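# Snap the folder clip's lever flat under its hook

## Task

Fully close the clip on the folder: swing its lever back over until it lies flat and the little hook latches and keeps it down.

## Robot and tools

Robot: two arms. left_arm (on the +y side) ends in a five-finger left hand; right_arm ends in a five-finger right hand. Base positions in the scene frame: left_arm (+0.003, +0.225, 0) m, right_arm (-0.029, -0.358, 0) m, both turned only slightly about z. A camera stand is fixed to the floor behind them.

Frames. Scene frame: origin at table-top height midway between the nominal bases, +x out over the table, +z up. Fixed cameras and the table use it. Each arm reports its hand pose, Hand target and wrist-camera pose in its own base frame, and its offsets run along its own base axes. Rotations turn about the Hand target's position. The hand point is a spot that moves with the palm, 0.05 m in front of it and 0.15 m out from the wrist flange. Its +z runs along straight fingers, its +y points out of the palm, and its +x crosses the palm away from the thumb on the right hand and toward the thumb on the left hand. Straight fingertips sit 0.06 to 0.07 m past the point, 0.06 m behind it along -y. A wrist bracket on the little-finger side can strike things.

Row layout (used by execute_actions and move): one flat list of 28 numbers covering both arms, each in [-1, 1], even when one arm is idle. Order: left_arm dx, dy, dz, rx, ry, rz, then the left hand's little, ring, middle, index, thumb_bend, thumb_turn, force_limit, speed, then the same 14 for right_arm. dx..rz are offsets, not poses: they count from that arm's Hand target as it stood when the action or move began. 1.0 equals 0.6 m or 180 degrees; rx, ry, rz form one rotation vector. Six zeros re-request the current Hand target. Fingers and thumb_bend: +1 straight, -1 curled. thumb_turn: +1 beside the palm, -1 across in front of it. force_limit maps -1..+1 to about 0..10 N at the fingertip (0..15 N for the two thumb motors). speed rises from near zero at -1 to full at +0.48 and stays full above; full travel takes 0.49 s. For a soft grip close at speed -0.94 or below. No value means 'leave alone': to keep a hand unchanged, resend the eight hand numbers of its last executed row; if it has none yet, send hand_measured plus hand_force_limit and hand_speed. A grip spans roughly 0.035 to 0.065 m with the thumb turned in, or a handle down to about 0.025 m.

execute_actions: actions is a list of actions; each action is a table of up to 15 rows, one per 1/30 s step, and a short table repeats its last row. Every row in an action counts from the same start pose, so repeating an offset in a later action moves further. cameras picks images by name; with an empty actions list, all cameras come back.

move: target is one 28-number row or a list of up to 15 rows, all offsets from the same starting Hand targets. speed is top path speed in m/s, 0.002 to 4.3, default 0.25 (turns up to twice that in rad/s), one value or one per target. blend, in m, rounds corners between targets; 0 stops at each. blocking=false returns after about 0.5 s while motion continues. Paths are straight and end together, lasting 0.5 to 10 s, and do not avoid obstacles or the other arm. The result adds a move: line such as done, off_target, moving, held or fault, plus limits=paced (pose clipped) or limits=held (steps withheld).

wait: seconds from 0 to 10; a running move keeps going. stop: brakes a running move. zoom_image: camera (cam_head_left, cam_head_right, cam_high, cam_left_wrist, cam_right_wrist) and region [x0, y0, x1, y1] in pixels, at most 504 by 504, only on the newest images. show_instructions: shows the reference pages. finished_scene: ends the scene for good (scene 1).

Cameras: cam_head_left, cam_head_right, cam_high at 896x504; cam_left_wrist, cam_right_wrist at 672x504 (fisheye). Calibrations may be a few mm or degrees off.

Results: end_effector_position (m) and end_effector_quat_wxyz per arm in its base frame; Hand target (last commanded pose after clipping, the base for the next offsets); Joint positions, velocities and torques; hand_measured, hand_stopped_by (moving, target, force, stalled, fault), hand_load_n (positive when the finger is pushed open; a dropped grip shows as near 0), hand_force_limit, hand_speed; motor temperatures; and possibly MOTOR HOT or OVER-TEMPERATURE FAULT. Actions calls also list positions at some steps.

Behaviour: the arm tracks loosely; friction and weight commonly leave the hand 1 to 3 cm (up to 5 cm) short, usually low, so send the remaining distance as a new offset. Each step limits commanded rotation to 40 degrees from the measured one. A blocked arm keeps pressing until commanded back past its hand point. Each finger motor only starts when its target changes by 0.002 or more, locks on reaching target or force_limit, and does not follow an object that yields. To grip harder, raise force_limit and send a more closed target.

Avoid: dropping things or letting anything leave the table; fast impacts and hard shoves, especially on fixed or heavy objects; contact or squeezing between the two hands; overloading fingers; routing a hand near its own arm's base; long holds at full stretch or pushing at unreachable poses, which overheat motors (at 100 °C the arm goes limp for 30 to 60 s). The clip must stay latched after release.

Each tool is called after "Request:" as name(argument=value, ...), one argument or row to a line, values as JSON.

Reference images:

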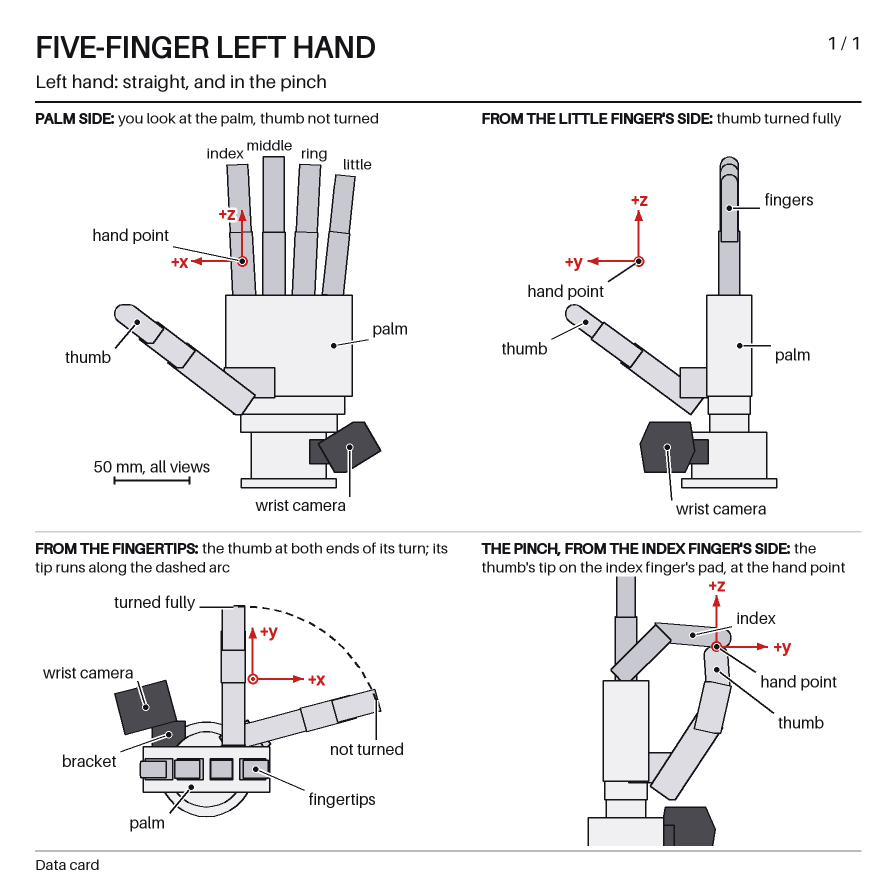

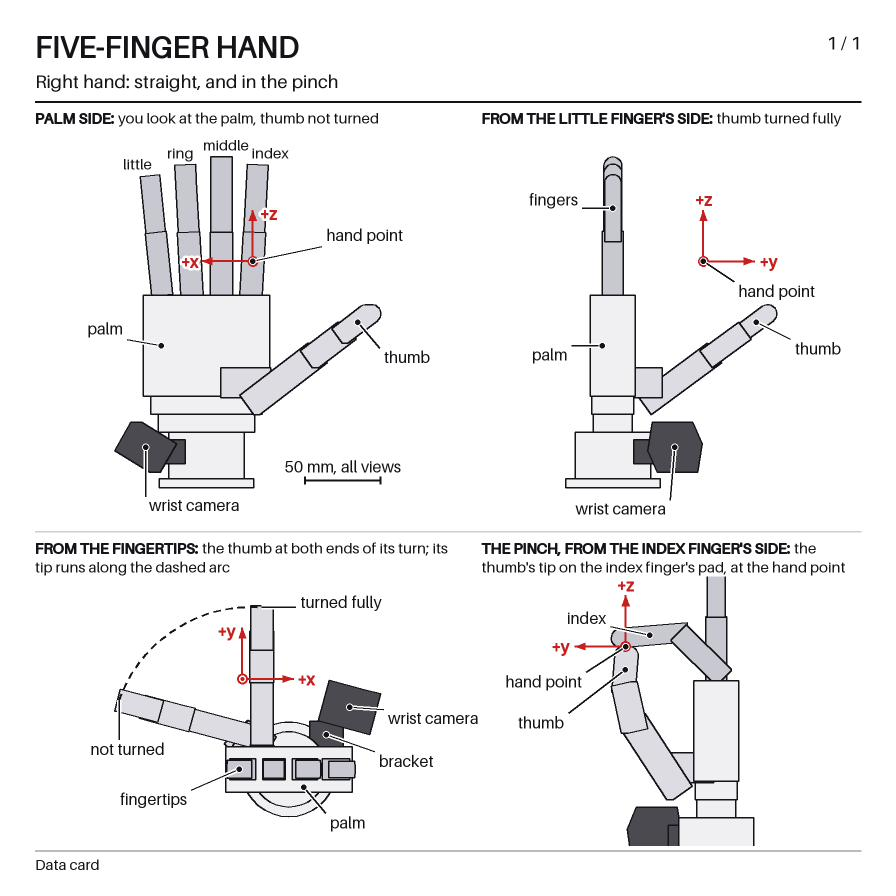

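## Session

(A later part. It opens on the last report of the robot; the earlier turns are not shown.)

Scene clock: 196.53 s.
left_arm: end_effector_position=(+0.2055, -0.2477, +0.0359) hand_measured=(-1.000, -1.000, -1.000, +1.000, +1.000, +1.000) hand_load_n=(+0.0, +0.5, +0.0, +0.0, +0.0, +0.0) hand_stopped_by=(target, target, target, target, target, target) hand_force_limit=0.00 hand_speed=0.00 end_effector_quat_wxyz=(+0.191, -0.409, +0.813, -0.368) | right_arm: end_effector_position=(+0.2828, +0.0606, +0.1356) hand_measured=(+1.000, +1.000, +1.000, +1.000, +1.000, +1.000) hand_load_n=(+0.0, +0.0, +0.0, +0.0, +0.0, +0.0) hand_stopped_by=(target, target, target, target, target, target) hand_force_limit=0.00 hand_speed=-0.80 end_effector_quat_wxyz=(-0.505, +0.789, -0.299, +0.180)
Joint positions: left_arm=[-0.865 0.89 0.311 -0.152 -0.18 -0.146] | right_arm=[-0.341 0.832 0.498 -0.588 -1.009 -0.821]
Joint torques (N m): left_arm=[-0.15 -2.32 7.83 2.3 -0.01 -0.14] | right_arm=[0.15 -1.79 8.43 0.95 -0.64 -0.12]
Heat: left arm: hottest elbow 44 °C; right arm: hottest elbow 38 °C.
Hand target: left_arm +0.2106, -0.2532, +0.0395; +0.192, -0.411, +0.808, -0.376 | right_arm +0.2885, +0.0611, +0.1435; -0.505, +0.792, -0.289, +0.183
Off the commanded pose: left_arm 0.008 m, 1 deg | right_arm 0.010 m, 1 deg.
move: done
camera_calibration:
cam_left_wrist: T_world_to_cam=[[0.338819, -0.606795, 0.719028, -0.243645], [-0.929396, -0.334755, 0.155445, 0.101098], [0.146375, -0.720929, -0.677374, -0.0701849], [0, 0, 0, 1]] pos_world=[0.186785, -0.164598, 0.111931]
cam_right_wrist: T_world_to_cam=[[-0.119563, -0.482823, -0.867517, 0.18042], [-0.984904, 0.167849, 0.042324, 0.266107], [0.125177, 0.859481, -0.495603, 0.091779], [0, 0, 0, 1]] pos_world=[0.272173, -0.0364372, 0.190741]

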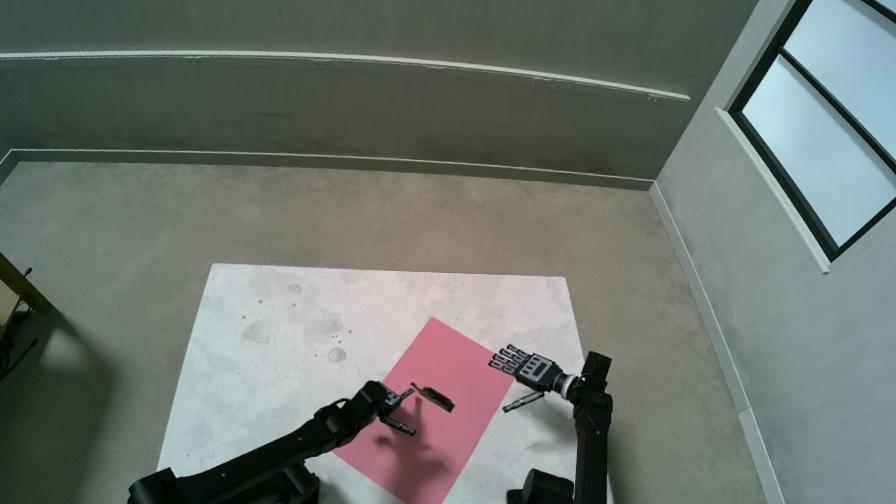

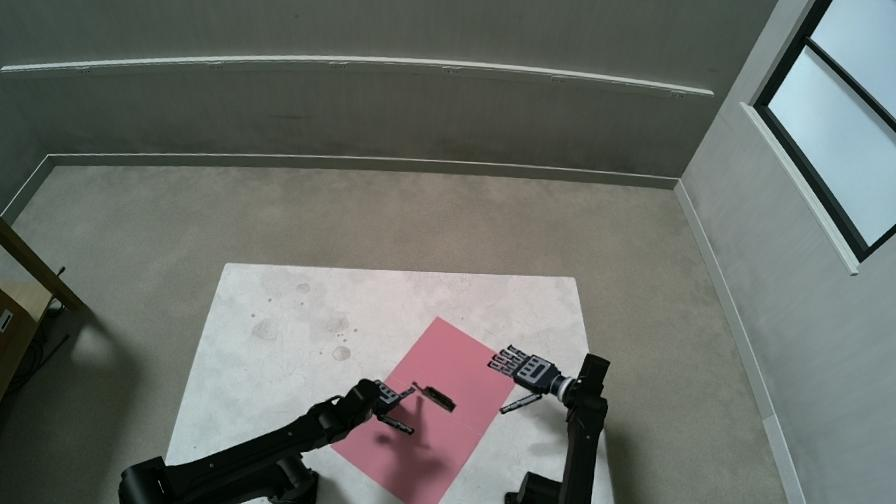

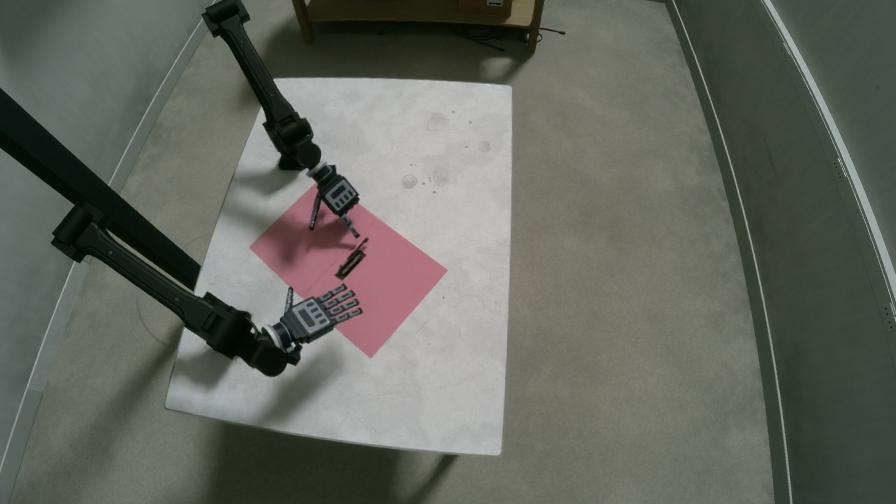

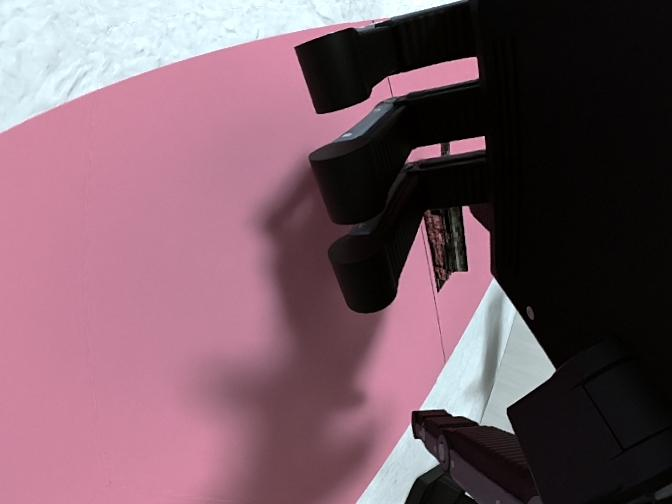

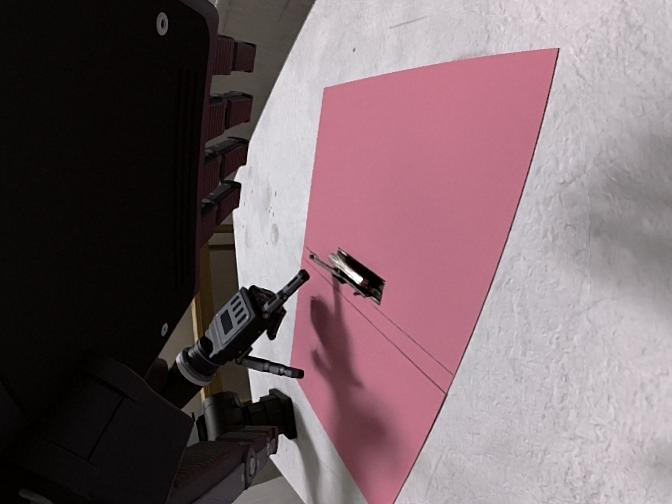

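Request:
move(
  target=[
    [0.0138, -0.0035, -0.0397, 0, 0, 0, -1, -1, -1, 1, 1, 1, 0, 0.0, 0, 0, 0, 0, 0, 0, 1, 1, 1, 1, 1, 1, 0, -0.8],
  ],
  speed=0.1,
  cameras=["cam_right_wrist", "cam_high", "cam_head_left"],
)

Request:
zoom_image(
  camera="cam_right_wrist",
  region=[260, 230, 400, 360],
)

Request:
zoom_image(
  camera="cam_high",
  region=[315, 215, 385, 285],
)

Scene clock: 210.57 s.
left_arm: end_effector_position=(+0.2123, -0.2537, +0.0140) hand_measured=(-1.000, -1.000, -1.000, +1.000, +1.000, +1.000) hand_load_n=(+0.0, +0.0, +0.0, +0.0, +0.0, +0.0) hand_stopped_by=(target, target, target, target, target, target) hand_force_limit=0.00 hand_speed=0.00 end_effector_quat_wxyz=(+0.187, -0.412, +0.811, -0.371) | right_arm: end_effector_position=(+0.2828, +0.0606, +0.1356) hand_measured=(+1.000, +1.000, +1.000, +1.000, +1.000, +1.000) hand_load_n=(+0.0, +0.0, +0.0, +0.0, +0.0, -0.5) hand_stopped_by=(target, target, target, target, target, target) hand_force_limit=0.00 hand_speed=-0.80 end_effector_quat_wxyz=(-0.505, +0.789, -0.299, +0.180)
Joint positions: left_arm=[-0.851 1.003 0.287 -0.01 -0.164 -0.146] | right_arm=[-0.341 0.832 0.498 -0.588 -1.009 -0.821]
Joint torques (N m): left_arm=[0.32 -2.73 7.3 2.26 0.04 0.03] | right_arm=[0.56 -0.91 8.54 0.96 -0.63 -0.09]
Heat: left arm: hottest elbow 44 °C; right arm: hottest elbow 38 °C.
Hand target: left_arm +0.2188, -0.2554, +0.0157; +0.192, -0.411, +0.808, -0.376 | right_arm +0.2885, +0.0611, +0.1435; -0.505, +0.792, -0.289, +0.183
Off the commanded pose: left_arm 0.007 m, 1 deg | right_arm 0.010 m, 1 deg.
move: done
camera_calibration:
cam_right_wrist: T_world_to_cam=[[-0.119563, -0.482823, -0.867517, 0.18042], [-0.984904, 0.167849, 0.042324, 0.266107], [0.125177, 0.859481, -0.495603, 0.091779], [0, 0, 0, 1]] pos_world=[0.272173, -0.0364372, 0.190741]
Images, in order (width x height): cam_head_left 896x504, cam_high 896x504, cam_right_wrist 672x504.

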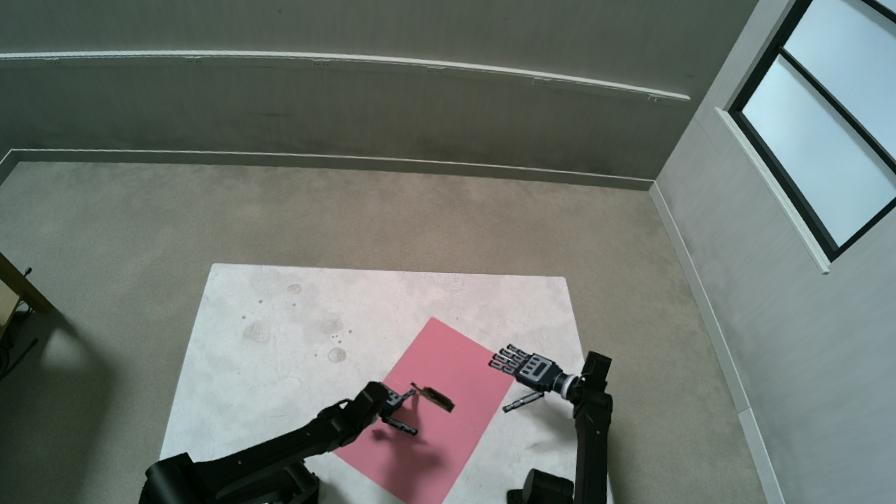

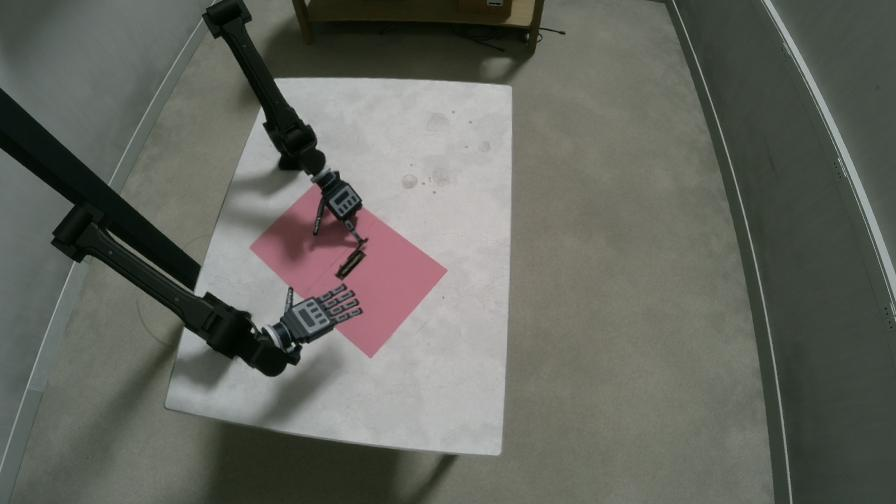

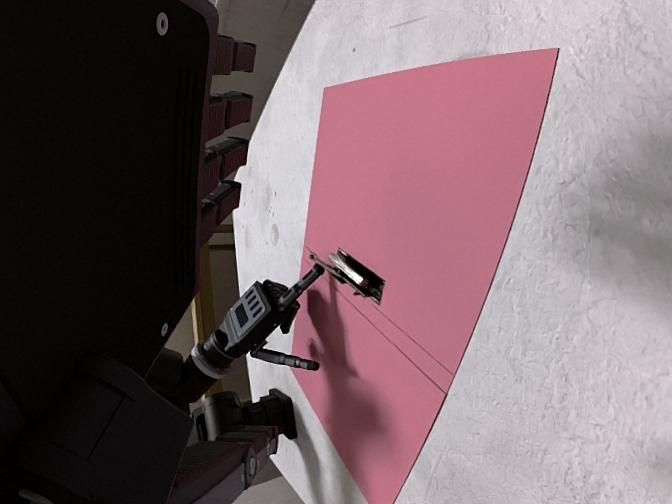

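Scaled by 3.600 from the camera's 672x504 image, which has a finer 960x720 frame.

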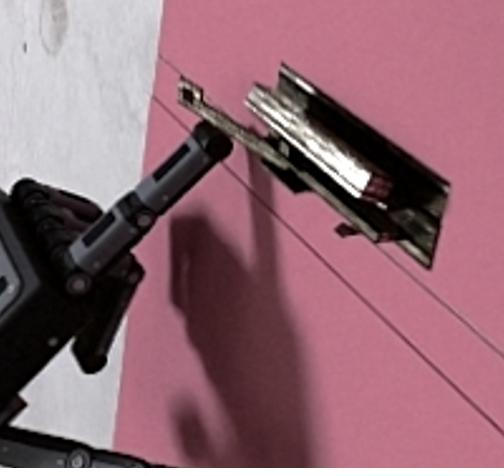

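Scaled by 7.200 from the camera's 896x504 image, which has a finer 1280x720 frame.

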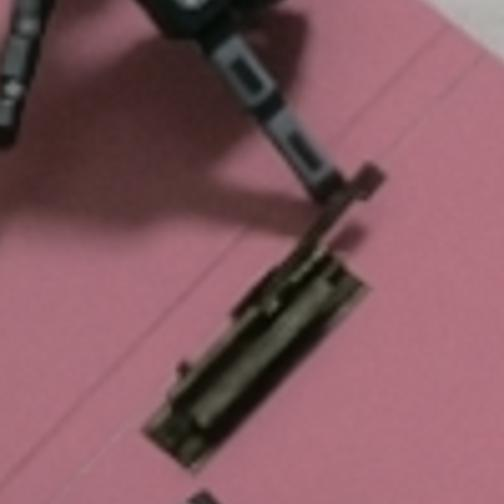

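Request:
move(
  target=[
    [0.0038, 0.0055, -0.0075, 0, 0, 0, -1, -1, -1, 1, 1, 1, 0, 0.0, 0, 0, 0, 0, 0, 0, 1, 1, 1, 1, 1, 1, 0, -0.8],
    [0.0325, -0.0147, -0.0075, 0, 0, 0, -1, -1, -1, 1, 1, 1, 0, 0.0, 0, 0, 0, 0, 0, 0, 1, 1, 1, 1, 1, 1, 0, -0.8],
  ],
  speed=0.06,
  cameras=["cam_right_wrist", "cam_high", "cam_head_left"],
)

Request:
zoom_image(
  camera="cam_right_wrist",
  region=[260, 230, 400, 360],
)

Request:
zoom_image(
  camera="cam_high",
  region=[315, 215, 385, 285],
)

Scene clock: 222.90 s.
left_arm: end_effector_position=(+0.2245, -0.2566, +0.0046) hand_measured=(-1.000, -1.000, -1.000, +1.000, +1.000, +1.000) hand_load_n=(+0.5, +0.0, +0.0, +0.0, +0.0, -0.5) hand_stopped_by=(target, target, target, target, target, target) hand_force_limit=0.00 hand_speed=0.00 end_effector_quat_wxyz=(+0.184, -0.416, +0.809, -0.372) | right_arm: end_effector_position=(+0.2828, +0.0606, +0.1356) hand_measured=(+1.000, +1.000, +1.000, +1.000, +1.000, +1.000) hand_load_n=(+0.0, +0.0, +0.0, +0.0, +0.0, -0.5) hand_stopped_by=(target, target, target, target, target, target) hand_force_limit=0.00 hand_speed=-0.80 end_effector_quat_wxyz=(-0.505, +0.789, -0.299, +0.180)
Joint positions: left_arm=[-0.816 1.083 0.295 0.065 -0.136 -0.134] | right_arm=[-0.341 0.832 0.498 -0.588 -1.009 -0.821]
Joint torques (N m): left_arm=[0.32 -2.43 8.57 2 0 0.13] | right_arm=[0.97 -1.38 8.54 0.79 -0.69 -0.18]
Heat: left arm: hottest elbow 42 °C; right arm: hottest elbow 38 °C.
Hand target: left_arm +0.2383, -0.2641, +0.0111; +0.192, -0.411, +0.808, -0.376 | right_arm +0.2885, +0.0611, +0.1435; -0.505, +0.792, -0.289, +0.183
Off the commanded pose: left_arm 0.017 m, 1 deg | right_arm 0.010 m, 1 deg.
move: off_target (left_arm)
camera_calibration:
cam_right_wrist: T_world_to_cam=[[-0.119563, -0.482823, -0.867517, 0.18042], [-0.984904, 0.167849, 0.042324, 0.266107], [0.125177, 0.859481, -0.495603, 0.091779], [0, 0, 0, 1]] pos_world=[0.272173, -0.0364372, 0.190741]
Images, in order (width x height): cam_head_left 896x504, cam_high 896x504, cam_right_wrist 672x504.

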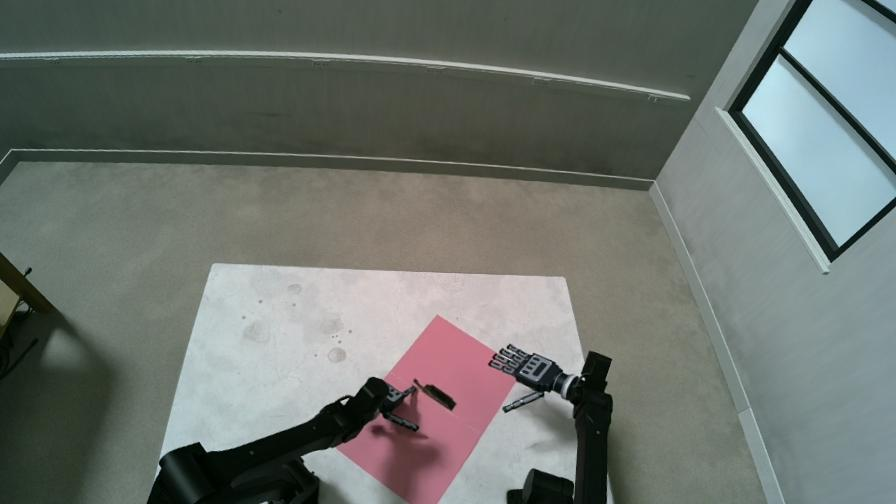

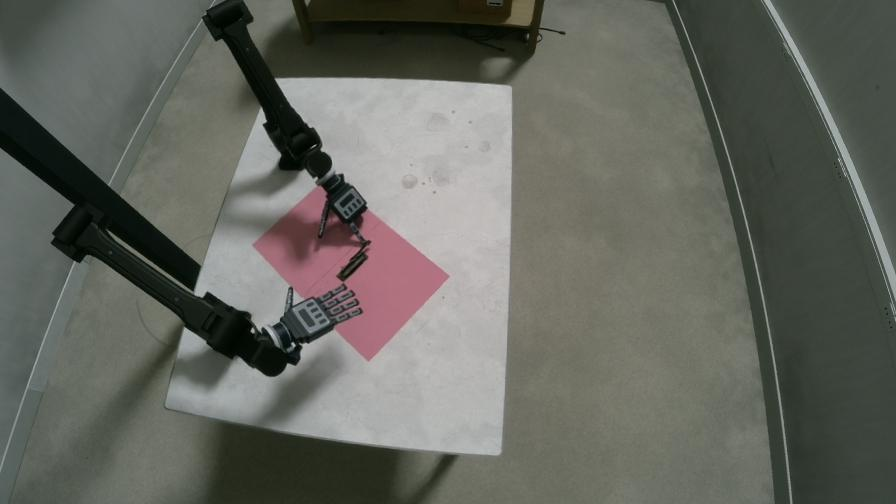

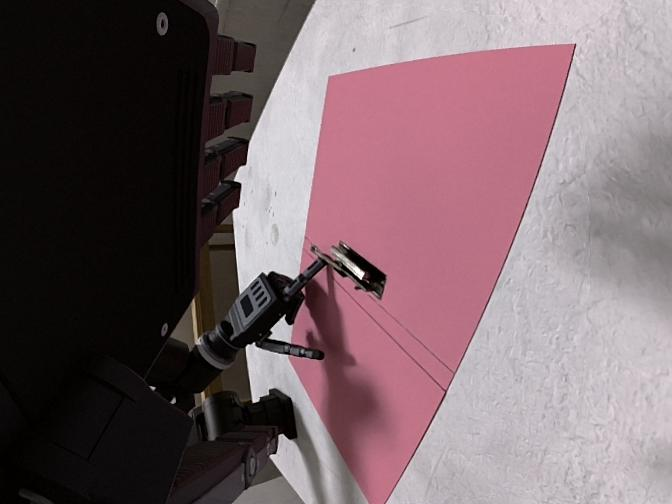

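Scaled by 3.600 from the camera's 672x504 image, which has a finer 960x720 frame.

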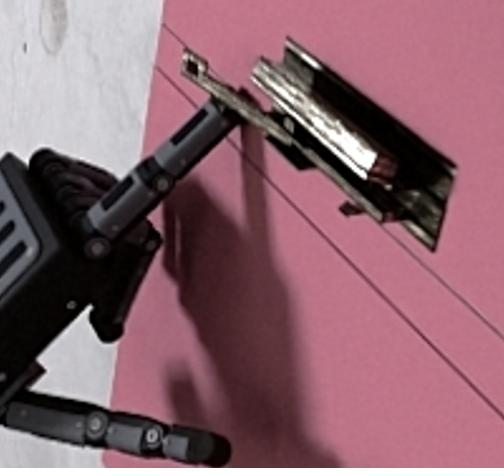

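Scaled by 7.200 from the camera's 896x504 image, which has a finer 1280x720 frame.

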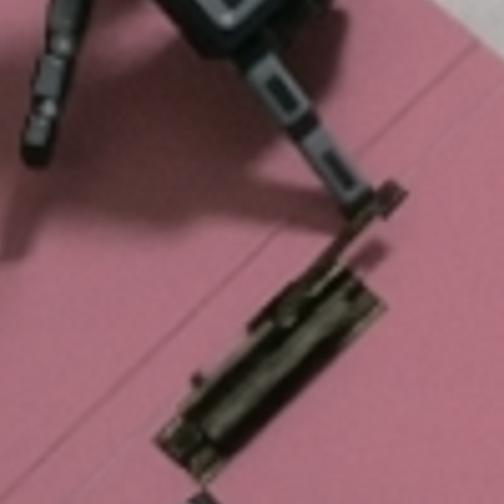

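Request:
zoom_image(
  camera="cam_right_wrist",
  region=[295, 230, 365, 290],
)

Request:
zoom_image(
  camera="cam_head_left",
  region=[390, 365, 460, 425],
)

Request:
zoom_image(
  camera="cam_high",
  region=[345, 220, 385, 260],
)

Scaled by 7.200 from the camera's 672x504 image, which has a finer 960x720 frame.

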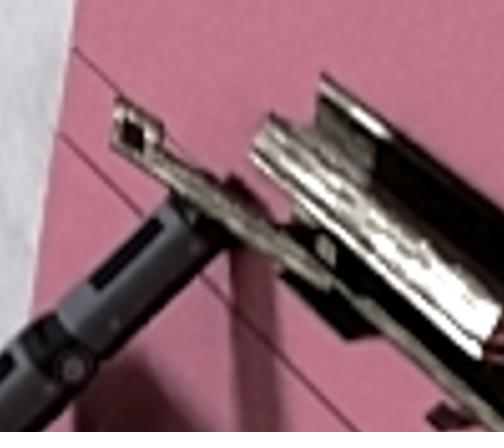

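Scaled by 7.200 from the camera's 896x504 image, which has a finer 1280x720 frame.

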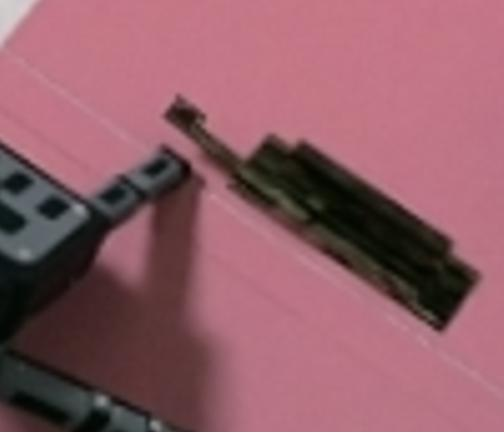

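Scaled by 12.600 from the camera's 896x504 image, which has a finer 1280x720 frame.

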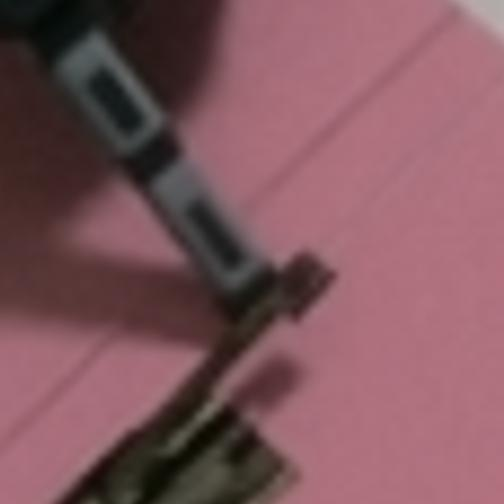

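Request:
move(
  target=[0, 0, 0.01, 0, 0, 0, -1, -1, -1, 1, 1, 1, 0, 0.0, 0, 0, 0, 0, 0, 0, 1, 1, 1, 1, 1, 1, 0, -0.8],
  speed=0.05,
  cameras=["cam_right_wrist", "cam_high", "cam_head_left"],
)

Request:
zoom_image(
  camera="cam_right_wrist",
  region=[295, 230, 365, 290],
)

Request:
zoom_image(
  camera="cam_high",
  region=[315, 215, 385, 285],
)

Scene clock: 246.27 s.
left_arm: end_effector_position=(+0.2249, -0.2568, +0.0050) hand_measured=(-1.000, -1.000, -1.000, +1.000, +1.000, +1.000) hand_load_n=(+0.0, +0.0, +0.0, +0.0, +0.0, +0.0) hand_stopped_by=(target, target, target, target, target, target) hand_force_limit=0.00 hand_speed=0.00 end_effector_quat_wxyz=(+0.185, -0.416, +0.809, -0.371) | right_arm: end_effector_position=(+0.2828, +0.0606, +0.1356) hand_measured=(+1.000, +1.000, +1.000, +1.000, +1.000, +1.000) hand_load_n=(+0.0, +0.0, +0.0, -0.5, +0.0, -0.5) hand_stopped_by=(target, target, target, target, target, target) hand_force_limit=0.00 hand_speed=-0.80 end_effector_quat_wxyz=(-0.505, +0.789, -0.299, +0.180)
Joint positions: left_arm=[-0.816 1.083 0.297 0.063 -0.136 -0.132] | right_arm=[-0.341 0.832 0.498 -0.588 -1.009 -0.821]
Joint torques (N m): left_arm=[-0.03 -4.19 8.65 0.91 -0.01 0.12] | right_arm=[0.32 -1.96 8.61 0.94 -0.65 -0.12]
Heat: left arm: hottest elbow 43 °C; right arm: hottest elbow 38 °C.
Hand target: left_arm +0.2384, -0.2641, +0.0172; +0.192, -0.411, +0.808, -0.376 | right_arm +0.2885, +0.0611, +0.1435; -0.505, +0.792, -0.289, +0.183
Off the commanded pose: left_arm 0.020 m, 1 deg | right_arm 0.010 m, 1 deg.
move: off_target (left_arm)
camera_calibration:
cam_right_wrist: T_world_to_cam=[[-0.119563, -0.482823, -0.867517, 0.18042], [-0.984904, 0.167849, 0.042324, 0.266107], [0.125177, 0.859481, -0.495603, 0.091779], [0, 0, 0, 1]] pos_world=[0.272173, -0.0364372, 0.190741]
Images, in order (width x height): cam_head_left 896x504, cam_high 896x504, cam_right_wrist 672x504.

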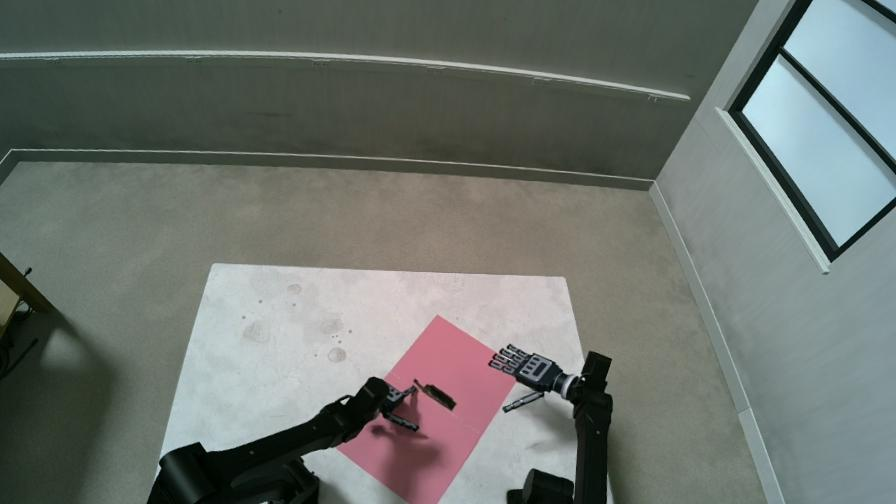

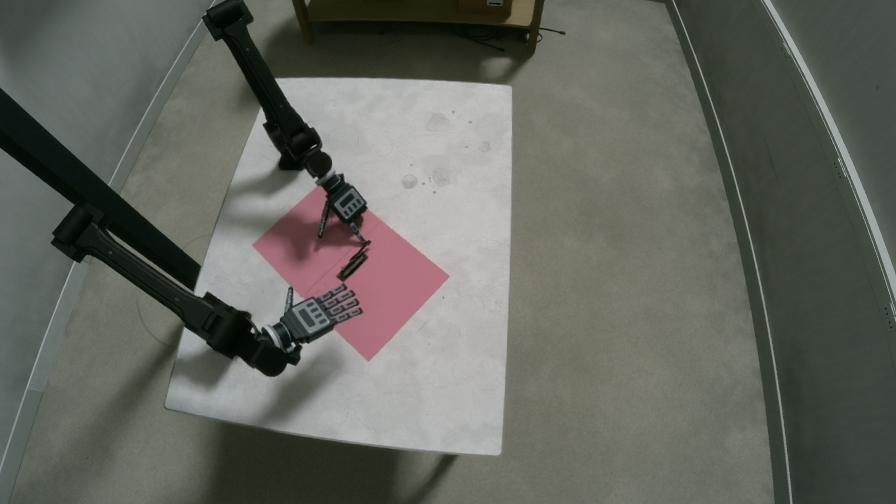

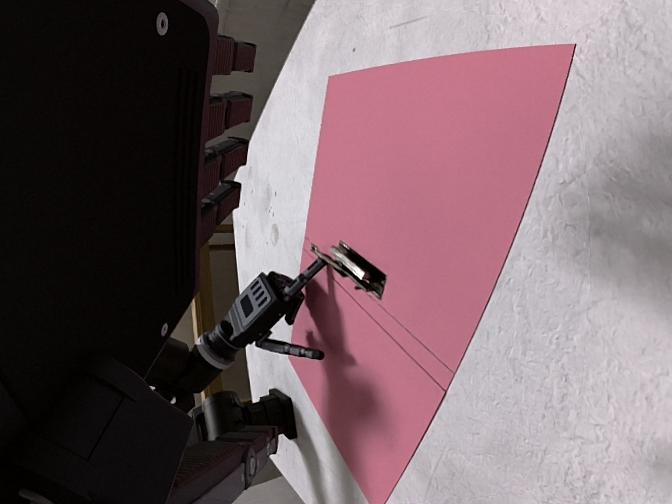

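Scaled by 7.200 from the camera's 672x504 image, which has a finer 960x720 frame.

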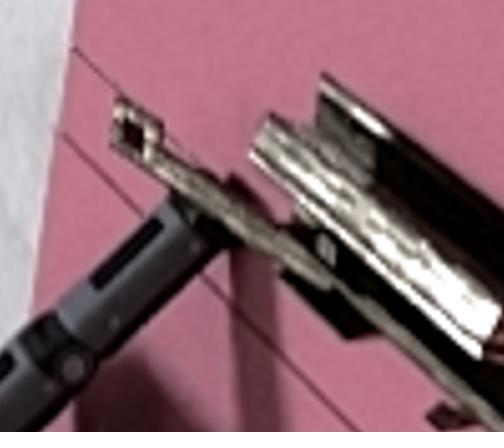

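Scaled by 7.200 from the camera's 896x504 image, which has a finer 1280x720 frame.

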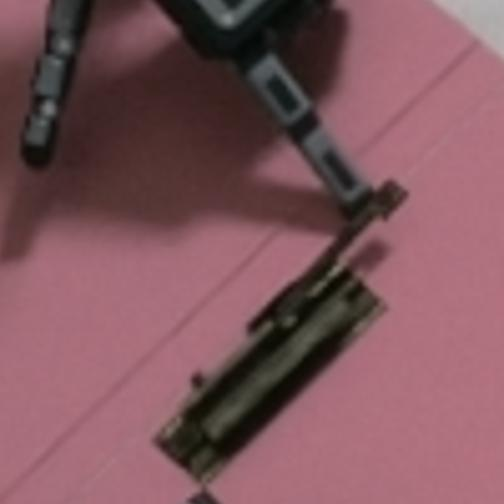

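Request:
move(
  target=[0, 0, 0.013, 0, 0, 0, -1, -1, -1, 1, 1, 1, 0, 0.0, 0, 0, 0, 0, 0, 0, 1, 1, 1, 1, 1, 1, 0, -0.8],
  speed=0.05,
  cameras=["cam_right_wrist", "cam_high"],
)

Request:
zoom_image(
  camera="cam_right_wrist",
  region=[295, 230, 365, 290],
)

Request:
zoom_image(
  camera="cam_high",
  region=[315, 215, 385, 285],
)

Scene clock: 253.53 s.
left_arm: end_effector_position=(+0.2233, -0.2551, +0.0067) hand_measured=(-1.000, -1.000, -1.000, +1.000, +1.000, +1.000) hand_load_n=(+0.0, +0.0, +0.0, +0.0, +0.0, +0.0) hand_stopped_by=(target, target, target, target, target, target) hand_force_limit=0.00 hand_speed=0.00 end_effector_quat_wxyz=(+0.183, -0.417, +0.813, -0.364) | right_arm: end_effector_position=(+0.2828, +0.0606, +0.1356) hand_measured=(+1.000, +1.000, +1.000, +1.000, +1.000, +1.000) hand_load_n=(+0.0, +0.0, +0.0, -0.5, +0.0, +0.0) hand_stopped_by=(target, target, target, target, target, target) hand_force_limit=0.00 hand_speed=-0.80 end_effector_quat_wxyz=(-0.505, +0.789, -0.299, +0.180)
Joint positions: left_arm=[-0.816 1.071 0.307 0.025 -0.136 -0.132] | right_arm=[-0.341 0.832 0.498 -0.588 -1.009 -0.821]
Joint torques (N m): left_arm=[0.03 -5.42 9.25 0.83 -0.02 0.18] | right_arm=[0.44 -2.37 8.61 0.75 -0.65 -0.14]
Heat: left arm: hottest elbow 42 °C; right arm: hottest elbow 38 °C.
Hand target: left_arm +0.2384, -0.2642, +0.0251; +0.192, -0.411, +0.808, -0.376 | right_arm +0.2885, +0.0611, +0.1435; -0.505, +0.792, -0.289, +0.183
Off the commanded pose: left_arm 0.025 m, 2 deg | right_arm 0.010 m, 1 deg.
move: off_target (left_arm)
camera_calibration:
cam_right_wrist: T_world_to_cam=[[-0.119563, -0.482823, -0.867517, 0.18042], [-0.984904, 0.167849, 0.042324, 0.266107], [0.125177, 0.859481, -0.495603, 0.091779], [0, 0, 0, 1]] pos_world=[0.272173, -0.0364372, 0.190741]
Images, in order (width x height): cam_high 896x504, cam_right_wrist 672x504.

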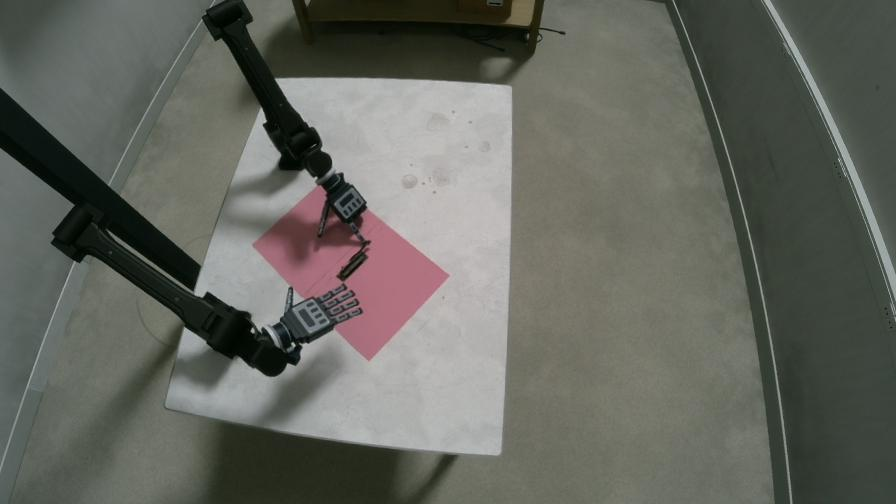

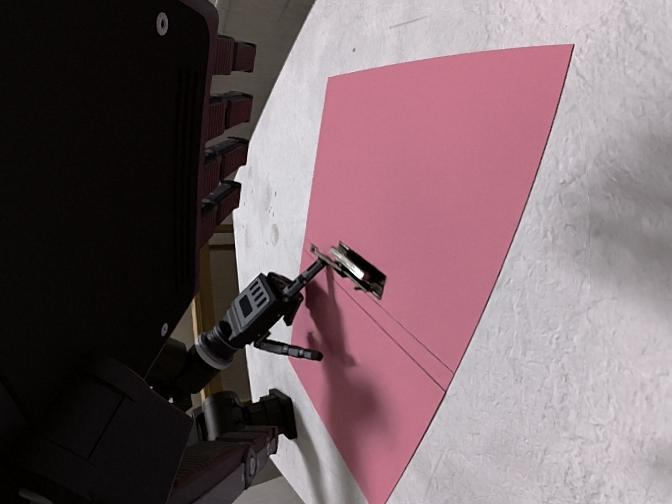

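Scaled by 7.200 from the camera's 672x504 image, which has a finer 960x720 frame.

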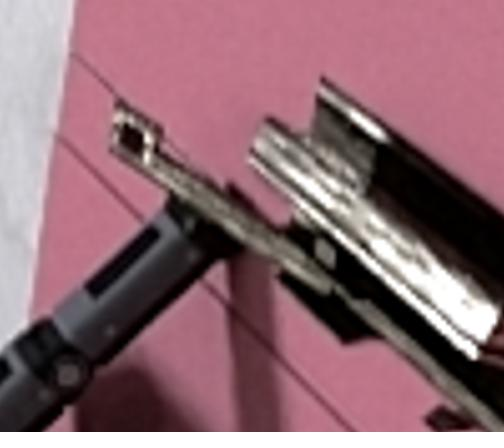

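Scaled by 7.200 from the camera's 896x504 image, which has a finer 1280x720 frame.

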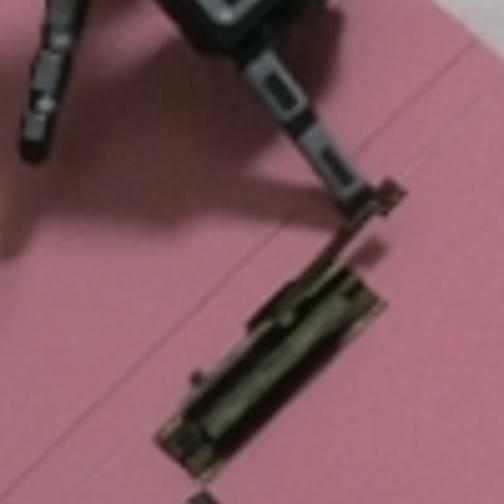

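Request:
move(
  target=[0, 0, 0.015, 0, 0, 0, -1, -1, -1, 1, 1, 1, 0, 0.0, 0, 0, 0, 0, 0, 0, 1, 1, 1, 1, 1, 1, 0, -0.8],
  speed=0.05,
  cameras=["cam_right_wrist", "cam_high"],
)

Request:
zoom_image(
  camera="cam_right_wrist",
  region=[295, 230, 365, 290],
)

Request:
zoom_image(
  camera="cam_high",
  region=[315, 215, 385, 285],
)

Scene clock: 259.60 s.
left_arm: end_effector_position=(+0.2192, -0.2506, +0.0087) hand_measured=(-1.000, -1.000, -1.000, +1.000, +1.000, +1.000) hand_load_n=(+0.0, +0.0, +0.0, +0.0, +0.0, +0.0) hand_stopped_by=(target, target, target, target, target, target) hand_force_limit=0.00 hand_speed=0.00 end_effector_quat_wxyz=(+0.181, -0.417, +0.817, -0.356) | right_arm: end_effector_position=(+0.2828, +0.0606, +0.1356) hand_measured=(+1.000, +1.000, +1.000, +1.000, +1.000, +1.000) hand_load_n=(+0.0, +0.0, +0.0, +0.0, +0.0, +0.0) hand_stopped_by=(target, target, target, target, target, target) hand_force_limit=0.00 hand_speed=-0.80 end_effector_quat_wxyz=(-0.505, +0.789, -0.299, +0.180)
Joint positions: left_arm=[-0.816 1.045 0.311 -0.025 -0.136 -0.13] | right_arm=[-0.341 0.832 0.498 -0.588 -1.009 -0.821]
Joint torques (N m): left_arm=[0.38 -5.95 10.32 1.13 -0.03 0.11] | right_arm=[0.5 -2.55 8.38 1.11 -0.63 -0.13]
Heat: left arm: hottest elbow 43 °C; right arm: hottest elbow 38 °C.
Hand target: left_arm +0.2384, -0.2642, +0.0340; +0.192, -0.411, +0.808, -0.376 | right_arm +0.2885, +0.0611, +0.1435; -0.505, +0.792, -0.289, +0.183
Off the commanded pose: left_arm 0.035 m, 3 deg | right_arm 0.010 m, 1 deg.
move: off_target (left_arm)
camera_calibration:
cam_right_wrist: T_world_to_cam=[[-0.119563, -0.482823, -0.867517, 0.18042], [-0.984904, 0.167849, 0.042324, 0.266107], [0.125177, 0.859481, -0.495603, 0.091779], [0, 0, 0, 1]] pos_world=[0.272173, -0.0364372, 0.190741]
Images, in order (width x height): cam_high 896x504, cam_right_wrist 672x504.

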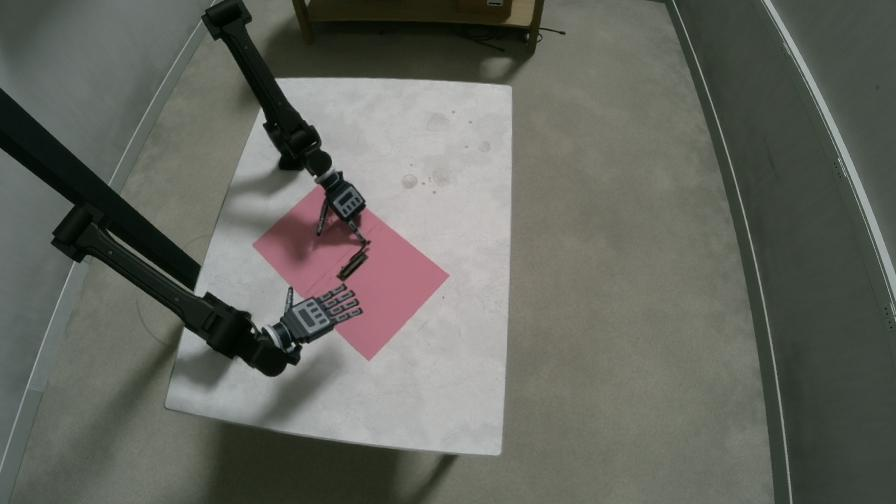

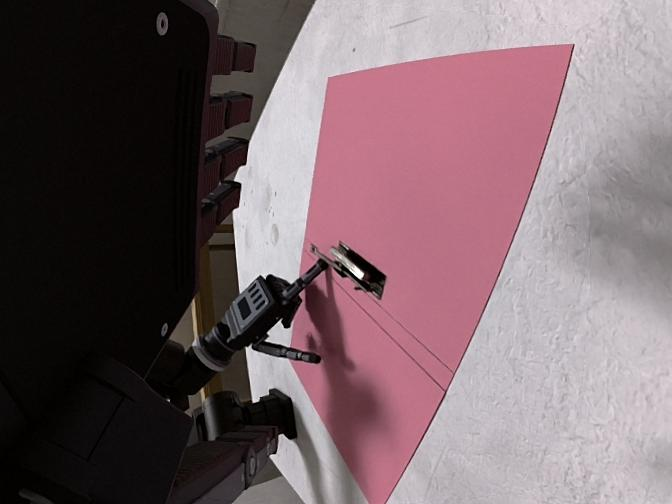

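Scaled by 7.200 from the camera's 672x504 image, which has a finer 960x720 frame.

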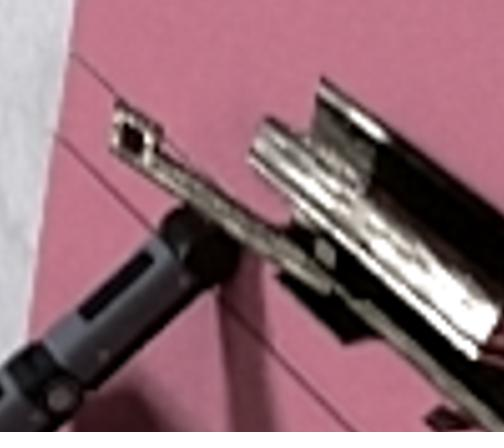

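Scaled by 7.200 from the camera's 896x504 image, which has a finer 1280x720 frame.

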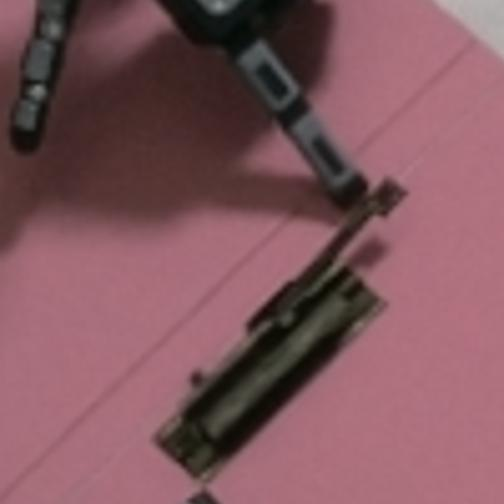

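Request:
move(
  target=[
    [-0.0345, 0.0172, 0.0068, 0, 0, 0, -1, -1, -1, 1, 1, 1, 0, 0.0, 0, 0, 0, 0, 0, 0, 1, 1, 1, 1, 1, 1, 0, -0.8],
    [-0.0218, 0.0128, -0.0323, 0, 0, 0, -1, -1, -1, 1, 1, 1, 0, 0.0, 0, 0, 0, 0, 0, 0, 1, 1, 1, 1, 1, 1, 0, -0.8],
  ],
  speed=0.08,
  cameras=["cam_right_wrist", "cam_high"],
)

Request:
zoom_image(
  camera="cam_right_wrist",
  region=[295, 230, 365, 290],
)

Request:
zoom_image(
  camera="cam_high",
  region=[315, 215, 385, 285],
)

Scene clock: 301.87 s.
left_arm: end_effector_position=(+0.2197, -0.2531, +0.0123) hand_measured=(-1.000, -1.000, -1.000, +1.000, +1.000, +1.000) hand_load_n=(+0.0, +0.0, +0.0, +0.0, +0.0, +0.0) hand_stopped_by=(target, target, target, target, target, target) hand_force_limit=0.00 hand_speed=0.00 end_effector_quat_wxyz=(+0.189, -0.412, +0.811, -0.370) | right_arm: end_effector_position=(+0.2828, +0.0606, +0.1356) hand_measured=(+1.000, +1.000, +1.000, +1.000, +1.000, +1.000) hand_load_n=(+0.0, +0.0, +0.0, +0.0, +0.0, -0.5) hand_stopped_by=(target, target, target, target, target, target) hand_force_limit=0.00 hand_speed=-0.80 end_effector_quat_wxyz=(-0.505, +0.789, -0.299, +0.180)
Joint positions: left_arm=[-0.828 1.029 0.295 0.009 -0.151 -0.13] | right_arm=[-0.341 0.832 0.498 -0.588 -1.009 -0.821]
Joint torques (N m): left_arm=[-0.79 -2.55 6.91 2.47 0.04 0.02] | right_arm=[0.97 -1.85 8.43 0.9 -0.66 -0.09]
Motor temperatures (°C): left_arm=[30 26 49 26 25 25] | right_arm=[24 30 39 27 27 25]
Heat: left arm: hottest elbow 49 °C; right arm: hottest elbow 39 °C.
Hand target: left_arm +0.2253, -0.2564, +0.0146; +0.192, -0.411, +0.808, -0.376 | right_arm +0.2885, +0.0611, +0.1435; -0.505, +0.792, -0.289, +0.183
Off the commanded pose: left_arm 0.007 m, 1 deg | right_arm 0.010 m, 1 deg.
move: done
camera_calibration:
cam_right_wrist: T_world_to_cam=[[-0.119563, -0.482823, -0.867517, 0.18042], [-0.984904, 0.167849, 0.042324, 0.266107], [0.125177, 0.859481, -0.495603, 0.091779], [0, 0, 0, 1]] pos_world=[0.272173, -0.0364372, 0.190741]
Images, in order (width x height): cam_high 896x504, cam_right_wrist 672x504.

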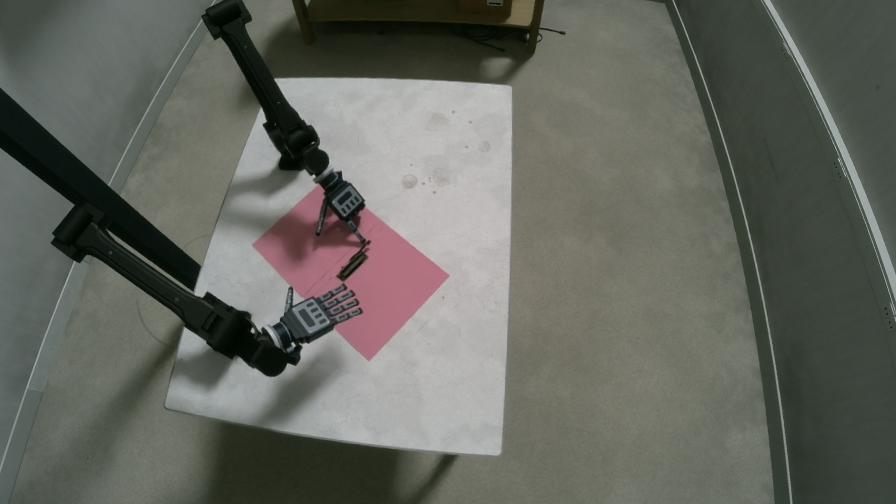

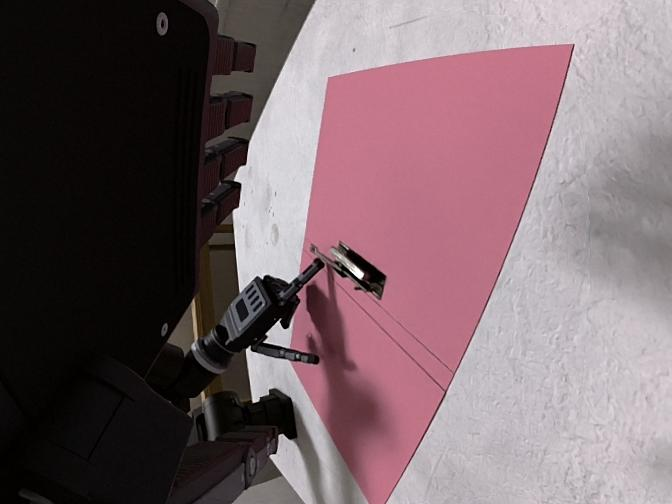

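Scaled by 7.200 from the camera's 672x504 image, which has a finer 960x720 frame.

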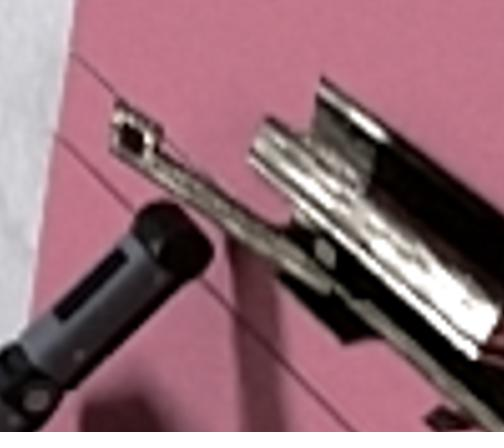

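Scaled by 7.200 from the camera's 896x504 image, which has a finer 1280x720 frame.

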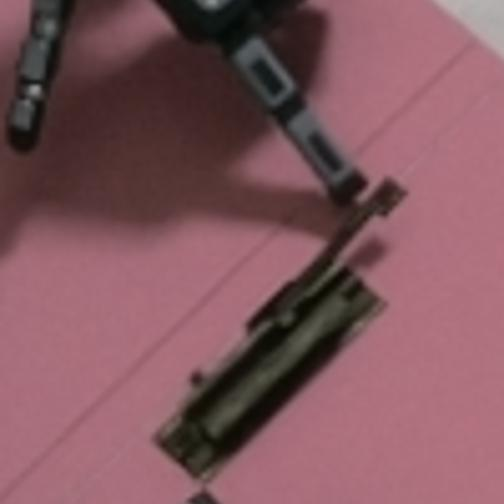

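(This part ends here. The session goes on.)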